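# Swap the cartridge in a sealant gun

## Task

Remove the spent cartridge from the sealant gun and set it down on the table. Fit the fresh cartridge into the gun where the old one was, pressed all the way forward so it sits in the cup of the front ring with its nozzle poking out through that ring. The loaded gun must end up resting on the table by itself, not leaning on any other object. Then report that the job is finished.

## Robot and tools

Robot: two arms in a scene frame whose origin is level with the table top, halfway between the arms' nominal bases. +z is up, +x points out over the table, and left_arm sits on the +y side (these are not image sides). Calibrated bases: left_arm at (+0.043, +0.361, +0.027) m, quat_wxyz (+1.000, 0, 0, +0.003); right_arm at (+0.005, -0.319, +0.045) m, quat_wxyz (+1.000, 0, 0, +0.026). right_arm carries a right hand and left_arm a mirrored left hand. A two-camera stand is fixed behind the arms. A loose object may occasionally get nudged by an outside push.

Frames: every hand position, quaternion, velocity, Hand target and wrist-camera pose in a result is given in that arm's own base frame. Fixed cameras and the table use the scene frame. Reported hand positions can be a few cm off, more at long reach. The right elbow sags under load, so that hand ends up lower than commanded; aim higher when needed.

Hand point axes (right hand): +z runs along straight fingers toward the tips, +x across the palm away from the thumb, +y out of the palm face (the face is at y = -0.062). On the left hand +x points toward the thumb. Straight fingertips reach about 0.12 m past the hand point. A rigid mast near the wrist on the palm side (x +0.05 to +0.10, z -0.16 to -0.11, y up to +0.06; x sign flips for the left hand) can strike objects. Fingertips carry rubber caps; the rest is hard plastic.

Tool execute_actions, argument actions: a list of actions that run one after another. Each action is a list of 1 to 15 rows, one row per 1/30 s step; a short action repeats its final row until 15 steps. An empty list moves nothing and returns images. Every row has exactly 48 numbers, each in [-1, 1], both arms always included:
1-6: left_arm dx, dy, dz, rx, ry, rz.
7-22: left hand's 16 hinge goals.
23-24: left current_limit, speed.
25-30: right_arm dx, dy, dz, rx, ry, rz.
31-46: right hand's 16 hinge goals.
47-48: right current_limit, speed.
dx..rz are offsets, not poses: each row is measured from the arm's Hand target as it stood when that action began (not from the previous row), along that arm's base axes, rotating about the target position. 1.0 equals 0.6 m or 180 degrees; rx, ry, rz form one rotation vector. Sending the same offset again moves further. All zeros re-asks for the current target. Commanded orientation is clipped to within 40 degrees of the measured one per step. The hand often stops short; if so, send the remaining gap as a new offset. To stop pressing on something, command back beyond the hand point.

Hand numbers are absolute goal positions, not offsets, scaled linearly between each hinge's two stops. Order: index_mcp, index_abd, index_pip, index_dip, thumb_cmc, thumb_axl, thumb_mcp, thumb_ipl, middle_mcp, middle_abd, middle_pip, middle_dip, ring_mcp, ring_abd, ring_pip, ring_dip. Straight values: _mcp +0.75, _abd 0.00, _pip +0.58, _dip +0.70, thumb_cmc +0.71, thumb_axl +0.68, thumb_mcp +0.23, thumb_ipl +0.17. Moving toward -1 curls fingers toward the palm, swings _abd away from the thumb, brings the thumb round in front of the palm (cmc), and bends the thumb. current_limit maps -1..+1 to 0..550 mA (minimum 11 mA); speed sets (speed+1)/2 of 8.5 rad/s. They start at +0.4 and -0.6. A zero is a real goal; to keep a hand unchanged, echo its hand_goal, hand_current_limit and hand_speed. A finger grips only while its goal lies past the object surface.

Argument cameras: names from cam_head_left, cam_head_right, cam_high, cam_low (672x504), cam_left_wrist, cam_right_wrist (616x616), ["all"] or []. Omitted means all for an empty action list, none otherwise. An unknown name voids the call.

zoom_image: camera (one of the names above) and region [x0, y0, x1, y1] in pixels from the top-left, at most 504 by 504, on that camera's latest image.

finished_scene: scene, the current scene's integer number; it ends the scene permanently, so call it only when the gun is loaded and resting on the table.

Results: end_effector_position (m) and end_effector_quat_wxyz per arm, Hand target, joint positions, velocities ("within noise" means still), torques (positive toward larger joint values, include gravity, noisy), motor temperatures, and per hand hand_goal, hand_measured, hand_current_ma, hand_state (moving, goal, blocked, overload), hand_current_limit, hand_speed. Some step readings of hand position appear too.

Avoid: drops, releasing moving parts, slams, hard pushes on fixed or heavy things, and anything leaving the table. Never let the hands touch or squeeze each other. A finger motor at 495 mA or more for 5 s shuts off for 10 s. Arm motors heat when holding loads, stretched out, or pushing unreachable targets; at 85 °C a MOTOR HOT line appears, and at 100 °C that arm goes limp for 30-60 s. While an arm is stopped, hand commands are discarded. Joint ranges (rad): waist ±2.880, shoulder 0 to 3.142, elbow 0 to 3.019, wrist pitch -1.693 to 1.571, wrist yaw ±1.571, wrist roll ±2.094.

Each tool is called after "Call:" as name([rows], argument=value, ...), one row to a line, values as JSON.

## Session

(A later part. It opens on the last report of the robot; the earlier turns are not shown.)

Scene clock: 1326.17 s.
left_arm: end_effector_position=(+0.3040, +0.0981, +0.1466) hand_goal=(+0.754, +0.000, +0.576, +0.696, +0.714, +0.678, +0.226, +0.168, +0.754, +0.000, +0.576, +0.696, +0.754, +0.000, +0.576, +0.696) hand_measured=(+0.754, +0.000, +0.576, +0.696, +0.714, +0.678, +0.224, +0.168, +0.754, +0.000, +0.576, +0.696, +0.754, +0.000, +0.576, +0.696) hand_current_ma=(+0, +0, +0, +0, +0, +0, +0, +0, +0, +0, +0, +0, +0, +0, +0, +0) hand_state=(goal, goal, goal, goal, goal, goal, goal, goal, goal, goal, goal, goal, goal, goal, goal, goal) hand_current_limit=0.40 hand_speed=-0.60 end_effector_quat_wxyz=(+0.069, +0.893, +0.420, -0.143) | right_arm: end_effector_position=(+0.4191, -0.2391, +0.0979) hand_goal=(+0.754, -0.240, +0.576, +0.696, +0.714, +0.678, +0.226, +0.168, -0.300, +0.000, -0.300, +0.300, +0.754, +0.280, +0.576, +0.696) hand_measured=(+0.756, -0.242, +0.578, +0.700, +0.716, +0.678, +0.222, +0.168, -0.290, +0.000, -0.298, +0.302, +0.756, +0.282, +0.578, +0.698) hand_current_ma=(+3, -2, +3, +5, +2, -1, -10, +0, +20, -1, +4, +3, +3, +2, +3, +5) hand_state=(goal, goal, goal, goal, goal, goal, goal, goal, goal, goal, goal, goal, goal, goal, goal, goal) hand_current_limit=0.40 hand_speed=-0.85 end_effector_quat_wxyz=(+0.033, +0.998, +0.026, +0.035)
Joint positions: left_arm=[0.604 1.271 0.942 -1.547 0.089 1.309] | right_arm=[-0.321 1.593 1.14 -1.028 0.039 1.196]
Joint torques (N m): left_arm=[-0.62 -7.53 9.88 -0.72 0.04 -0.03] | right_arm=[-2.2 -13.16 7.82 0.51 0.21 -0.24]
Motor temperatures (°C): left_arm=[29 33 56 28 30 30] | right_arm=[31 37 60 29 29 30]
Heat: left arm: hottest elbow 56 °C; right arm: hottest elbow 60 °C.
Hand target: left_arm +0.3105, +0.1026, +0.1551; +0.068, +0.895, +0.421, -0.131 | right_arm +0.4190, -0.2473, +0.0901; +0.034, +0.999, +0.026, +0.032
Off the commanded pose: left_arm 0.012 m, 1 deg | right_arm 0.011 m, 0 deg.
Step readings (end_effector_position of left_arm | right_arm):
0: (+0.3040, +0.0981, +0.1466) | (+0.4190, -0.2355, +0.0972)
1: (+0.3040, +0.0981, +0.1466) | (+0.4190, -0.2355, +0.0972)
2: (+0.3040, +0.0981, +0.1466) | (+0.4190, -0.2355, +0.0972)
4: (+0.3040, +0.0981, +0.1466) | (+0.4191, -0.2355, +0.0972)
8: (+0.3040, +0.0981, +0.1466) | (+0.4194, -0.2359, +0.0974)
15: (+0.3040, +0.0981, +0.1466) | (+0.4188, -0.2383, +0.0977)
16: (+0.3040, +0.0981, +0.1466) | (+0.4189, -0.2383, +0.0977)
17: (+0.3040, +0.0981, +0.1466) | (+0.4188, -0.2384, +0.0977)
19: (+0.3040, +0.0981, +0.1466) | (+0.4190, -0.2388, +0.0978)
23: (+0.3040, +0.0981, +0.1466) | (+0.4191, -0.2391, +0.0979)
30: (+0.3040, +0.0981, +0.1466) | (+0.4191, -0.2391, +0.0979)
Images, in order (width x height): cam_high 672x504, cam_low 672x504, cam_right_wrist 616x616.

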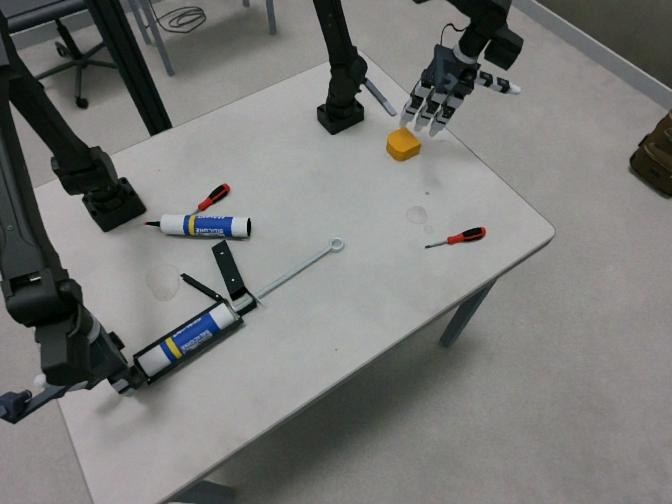

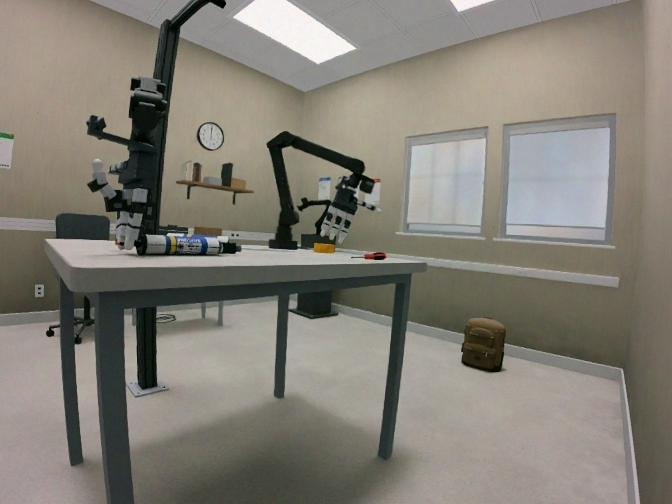

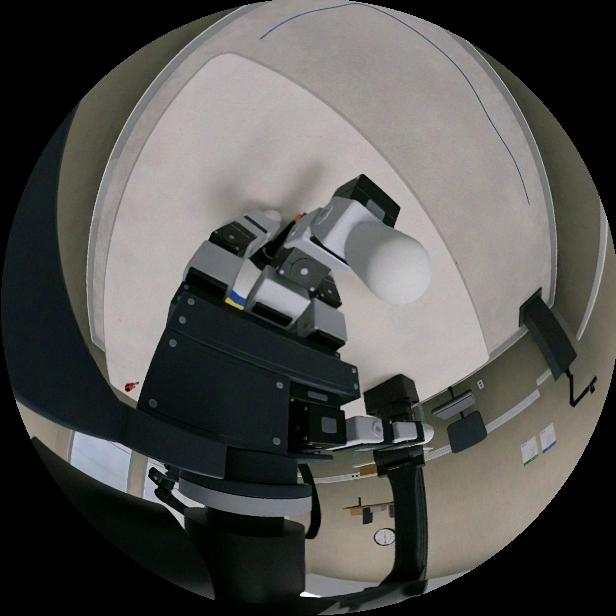

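Call:
execute_actions([
  [[0,0,0,0,0,0,0.754,0,0.576,0.696,0.714,0.678,0.226,0.168,0.754,0,0.576,0.696,0.754,0,0.576,0.696,0.4,-0.6,0.008,0.0,0.07,0,0,0,0.754,-0.20,0.576,0.696,0.714,0.678,0.226,0.168,-0.3,0,-0.3,0.3,0.754,0.23,0.576,0.696,0.4,-0.7]],
  [[0,0,0,0,0,0,0.754,0,0.576,0.696,0.714,0.678,0.226,0.168,0.754,0,0.576,0.696,0.754,0,0.576,0.696,0.4,-0.6,0.0,0.0,0.05,0,0,0,0.754,-0.20,0.576,0.696,0.714,0.678,0.226,0.168,-0.3,0,-0.3,0.3,0.754,0.23,0.576,0.696,0.4,-0.7]],
  [[0,0,0,0,0,0,0.754,0,0.576,0.696,0.714,0.678,0.226,0.168,0.754,0,0.576,0.696,0.754,0,0.576,0.696,0.4,-0.6,-0.2489,0.0,0.08,0,0,0,0.754,-0.1,0.576,0.696,0.714,0.678,0.226,0.168,-0.3,0,-0.3,0.3,0.754,0.1,0.576,0.696,0.4,-0.7]],
], cameras=["all"])

Call:
zoom_image(camera="cam_high", region=[110, 280, 270, 400])

Call:
zoom_image(camera="cam_head_left", region=[425, 272, 465, 308])

Call:
zoom_image(camera="cam_head_left", region=[370, 272, 420, 312])

Call:
zoom_image(camera="cam_low", region=[115, 225, 185, 265])

Call:
zoom_image(camera="cam_right_wrist", region=[140, 140, 250, 250])

Scene clock: 1342.20 s.
left_arm: end_effector_position=(+0.3040, +0.0981, +0.1466) hand_goal=(+0.754, +0.000, +0.576, +0.696, +0.714, +0.678, +0.226, +0.168, +0.754, +0.000, +0.576, +0.696, +0.754, +0.000, +0.576, +0.696) hand_measured=(+0.754, +0.000, +0.576, +0.696, +0.714, +0.678, +0.224, +0.168, +0.754, +0.000, +0.576, +0.696, +0.754, +0.000, +0.576, +0.696) hand_current_ma=(+0, +0, +0, +0, +0, +0, +0, +0, +0, +0, +0, +0, +0, +0, +0, +0) hand_state=(goal, goal, goal, goal, goal, goal, goal, goal, goal, goal, goal, goal, goal, goal, goal, goal) hand_current_limit=0.40 hand_speed=-0.60 end_effector_quat_wxyz=(+0.069, +0.893, +0.420, -0.143) | right_arm: end_effector_position=(+0.2760, -0.2434, +0.2120) hand_goal=(+0.754, -0.100, +0.576, +0.696, +0.714, +0.678, +0.226, +0.168, -0.300, +0.000, -0.300, +0.300, +0.754, +0.100, +0.576, +0.696) hand_measured=(+0.754, -0.100, +0.578, +0.698, +0.716, +0.678, +0.222, +0.168, -0.290, +0.000, -0.298, +0.302, +0.754, +0.102, +0.578, +0.698) hand_current_ma=(+1, -1, +3, +5, +2, -1, -11, +0, +20, -1, +4, +3, +0, +3, +2, +3) hand_state=(goal, goal, goal, goal, goal, goal, goal, goal, goal, goal, goal, goal, goal, goal, goal, goal) hand_current_limit=0.40 hand_speed=-0.70 end_effector_quat_wxyz=(+0.039, +0.998, +0.023, +0.041)
Joint positions: left_arm=[0.604 1.271 0.942 -1.547 0.089 1.309] | right_arm=[-0.474 1.149 1.016 -1.328 0.03 1.048]
Joint torques (N m): left_arm=[-0.5 -7.3 9.92 -0.73 0.04 -0.03] | right_arm=[-1.85 -6.71 9.35 -0.5 0.04 -0.27]
Motor temperatures (°C): left_arm=[29 33 56 28 30 30] | right_arm=[31 37 59 29 29 30]
Heat: left arm: hottest elbow 56 °C; right arm: hottest elbow 59 °C.
Hand target: left_arm +0.3105, +0.1026, +0.1551; +0.068, +0.895, +0.421, -0.131 | right_arm +0.2746, -0.2473, +0.2101; +0.034, +0.999, +0.026, +0.032
Off the commanded pose: left_arm 0.012 m, 1 deg | right_arm 0.005 m, 1 deg.
Step readings (end_effector_position of left_arm | right_arm):
0: (+0.3040, +0.0981, +0.1466) | (+0.4191, -0.2391, +0.0979)
1: (+0.3040, +0.0981, +0.1466) | (+0.4191, -0.2391, +0.0979)
2: (+0.3040, +0.0981, +0.1466) | (+0.4184, -0.2388, +0.0978)
4: (+0.3040, +0.0981, +0.1466) | (+0.4146, -0.2376, +0.0985)
8: (+0.3040, +0.0981, +0.1466) | (+0.4102, -0.2362, +0.1024)
15: (+0.3040, +0.0981, +0.1466) | (+0.4131, -0.2373, +0.1131)
16: (+0.3040, +0.0981, +0.1466) | (+0.4133, -0.2373, +0.1139)
17: (+0.3040, +0.0981, +0.1466) | (+0.4127, -0.2372, +0.1154)
19: (+0.3040, +0.0981, +0.1466) | (+0.4109, -0.2365, +0.1196)
23: (+0.3040, +0.0981, +0.1466) | (+0.4115, -0.2368, +0.1329)
30: (+0.3040, +0.0981, +0.1466) | (+0.4155, -0.2381, +0.1470)
31: (+0.3040, +0.0981, +0.1466) | (+0.4150, -0.2383, +0.1477)
32: (+0.3040, +0.0981, +0.1466) | (+0.4101, -0.2381, +0.1477)
34: (+0.3040, +0.0981, +0.1466) | (+0.3854, -0.2374, +0.1499)
38: (+0.3040, +0.0981, +0.1466) | (+0.3100, -0.2387, +0.1712)
45: (+0.3040, +0.0981, +0.1466) | (+0.2751, -0.2435, +0.2158)

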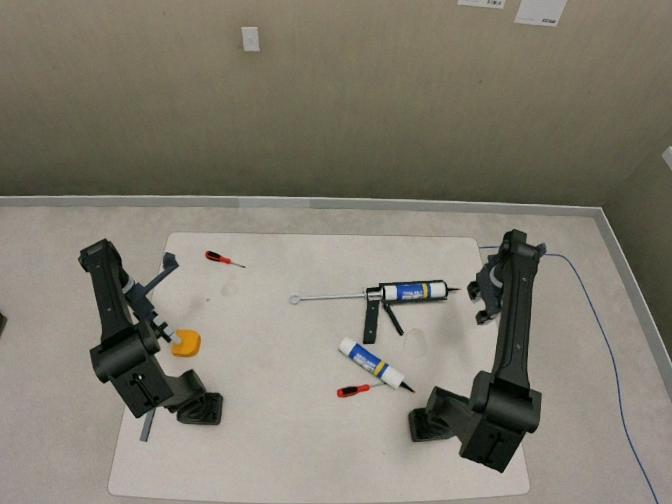

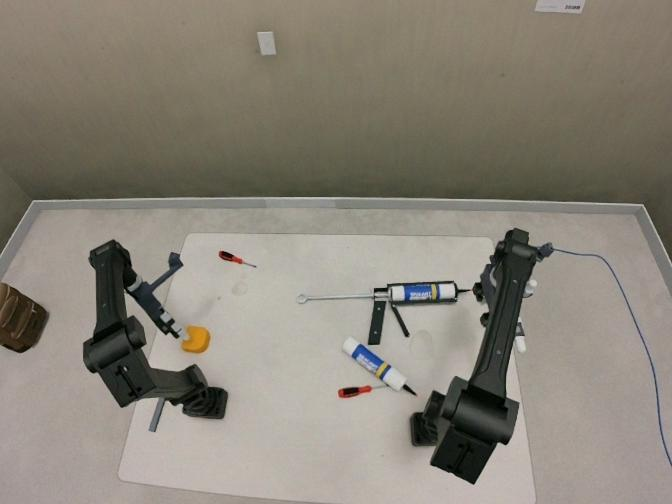

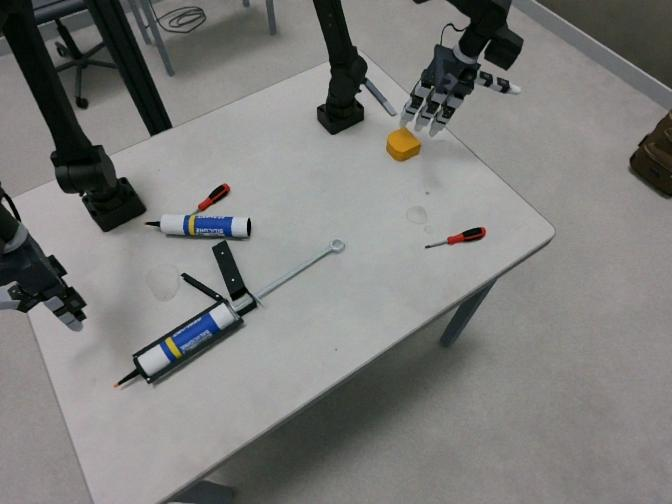

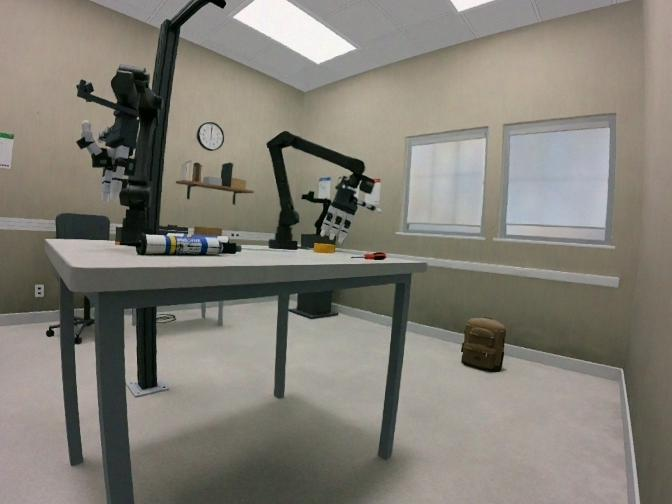

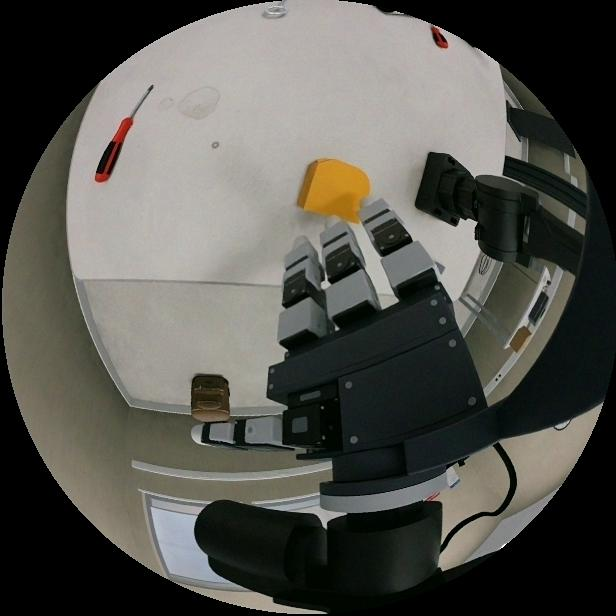

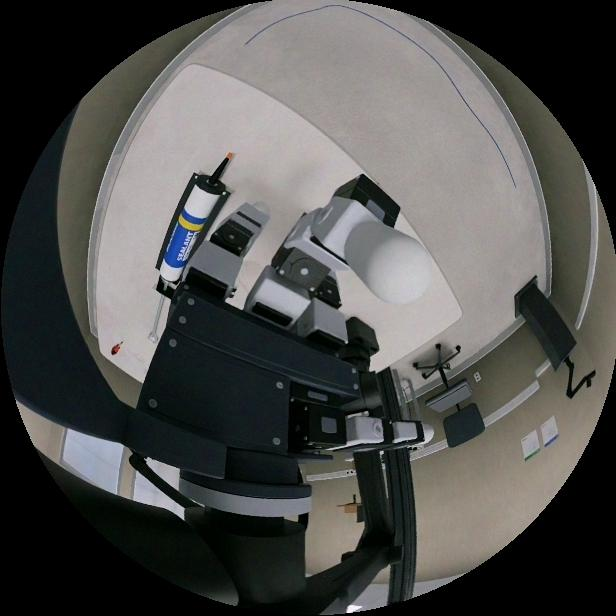

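Scaled by 3.150 from the camera's 672x504 image, which has a finer 960x720 frame.

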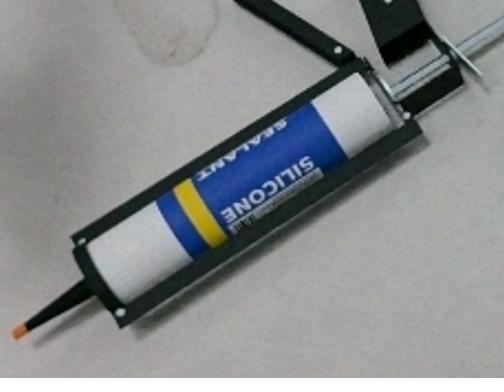

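Scaled by 12.600 from the camera's 672x504 image, which has a finer 960x720 frame.

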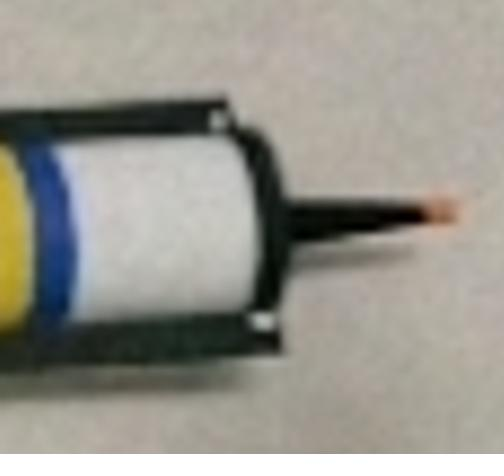

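Scaled by 10.080 from the camera's 672x504 image, which has a finer 960x720 frame.

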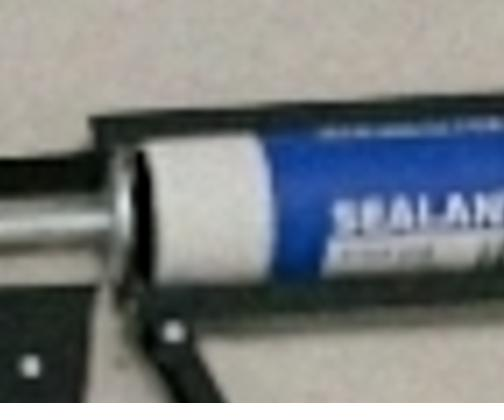

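Scaled by 7.200 from the camera's 672x504 image, which has a finer 960x720 frame.

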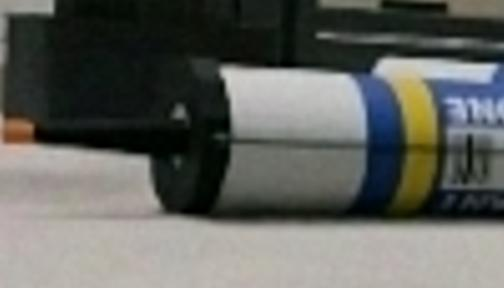

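Scaled by 4.582 from the camera's 616x616 image, which has a finer 880x880 frame.

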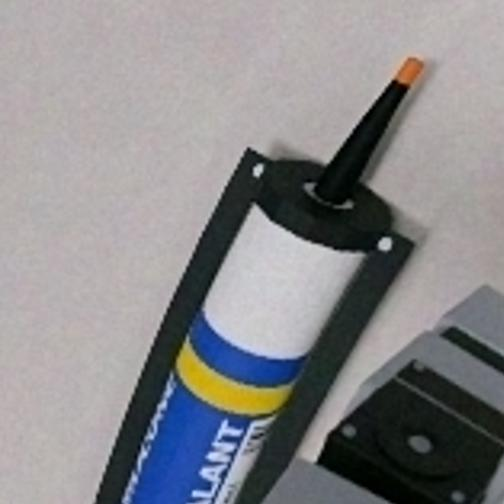

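Call:
finished_scene(scene=2)

The scene is finished: the task was done.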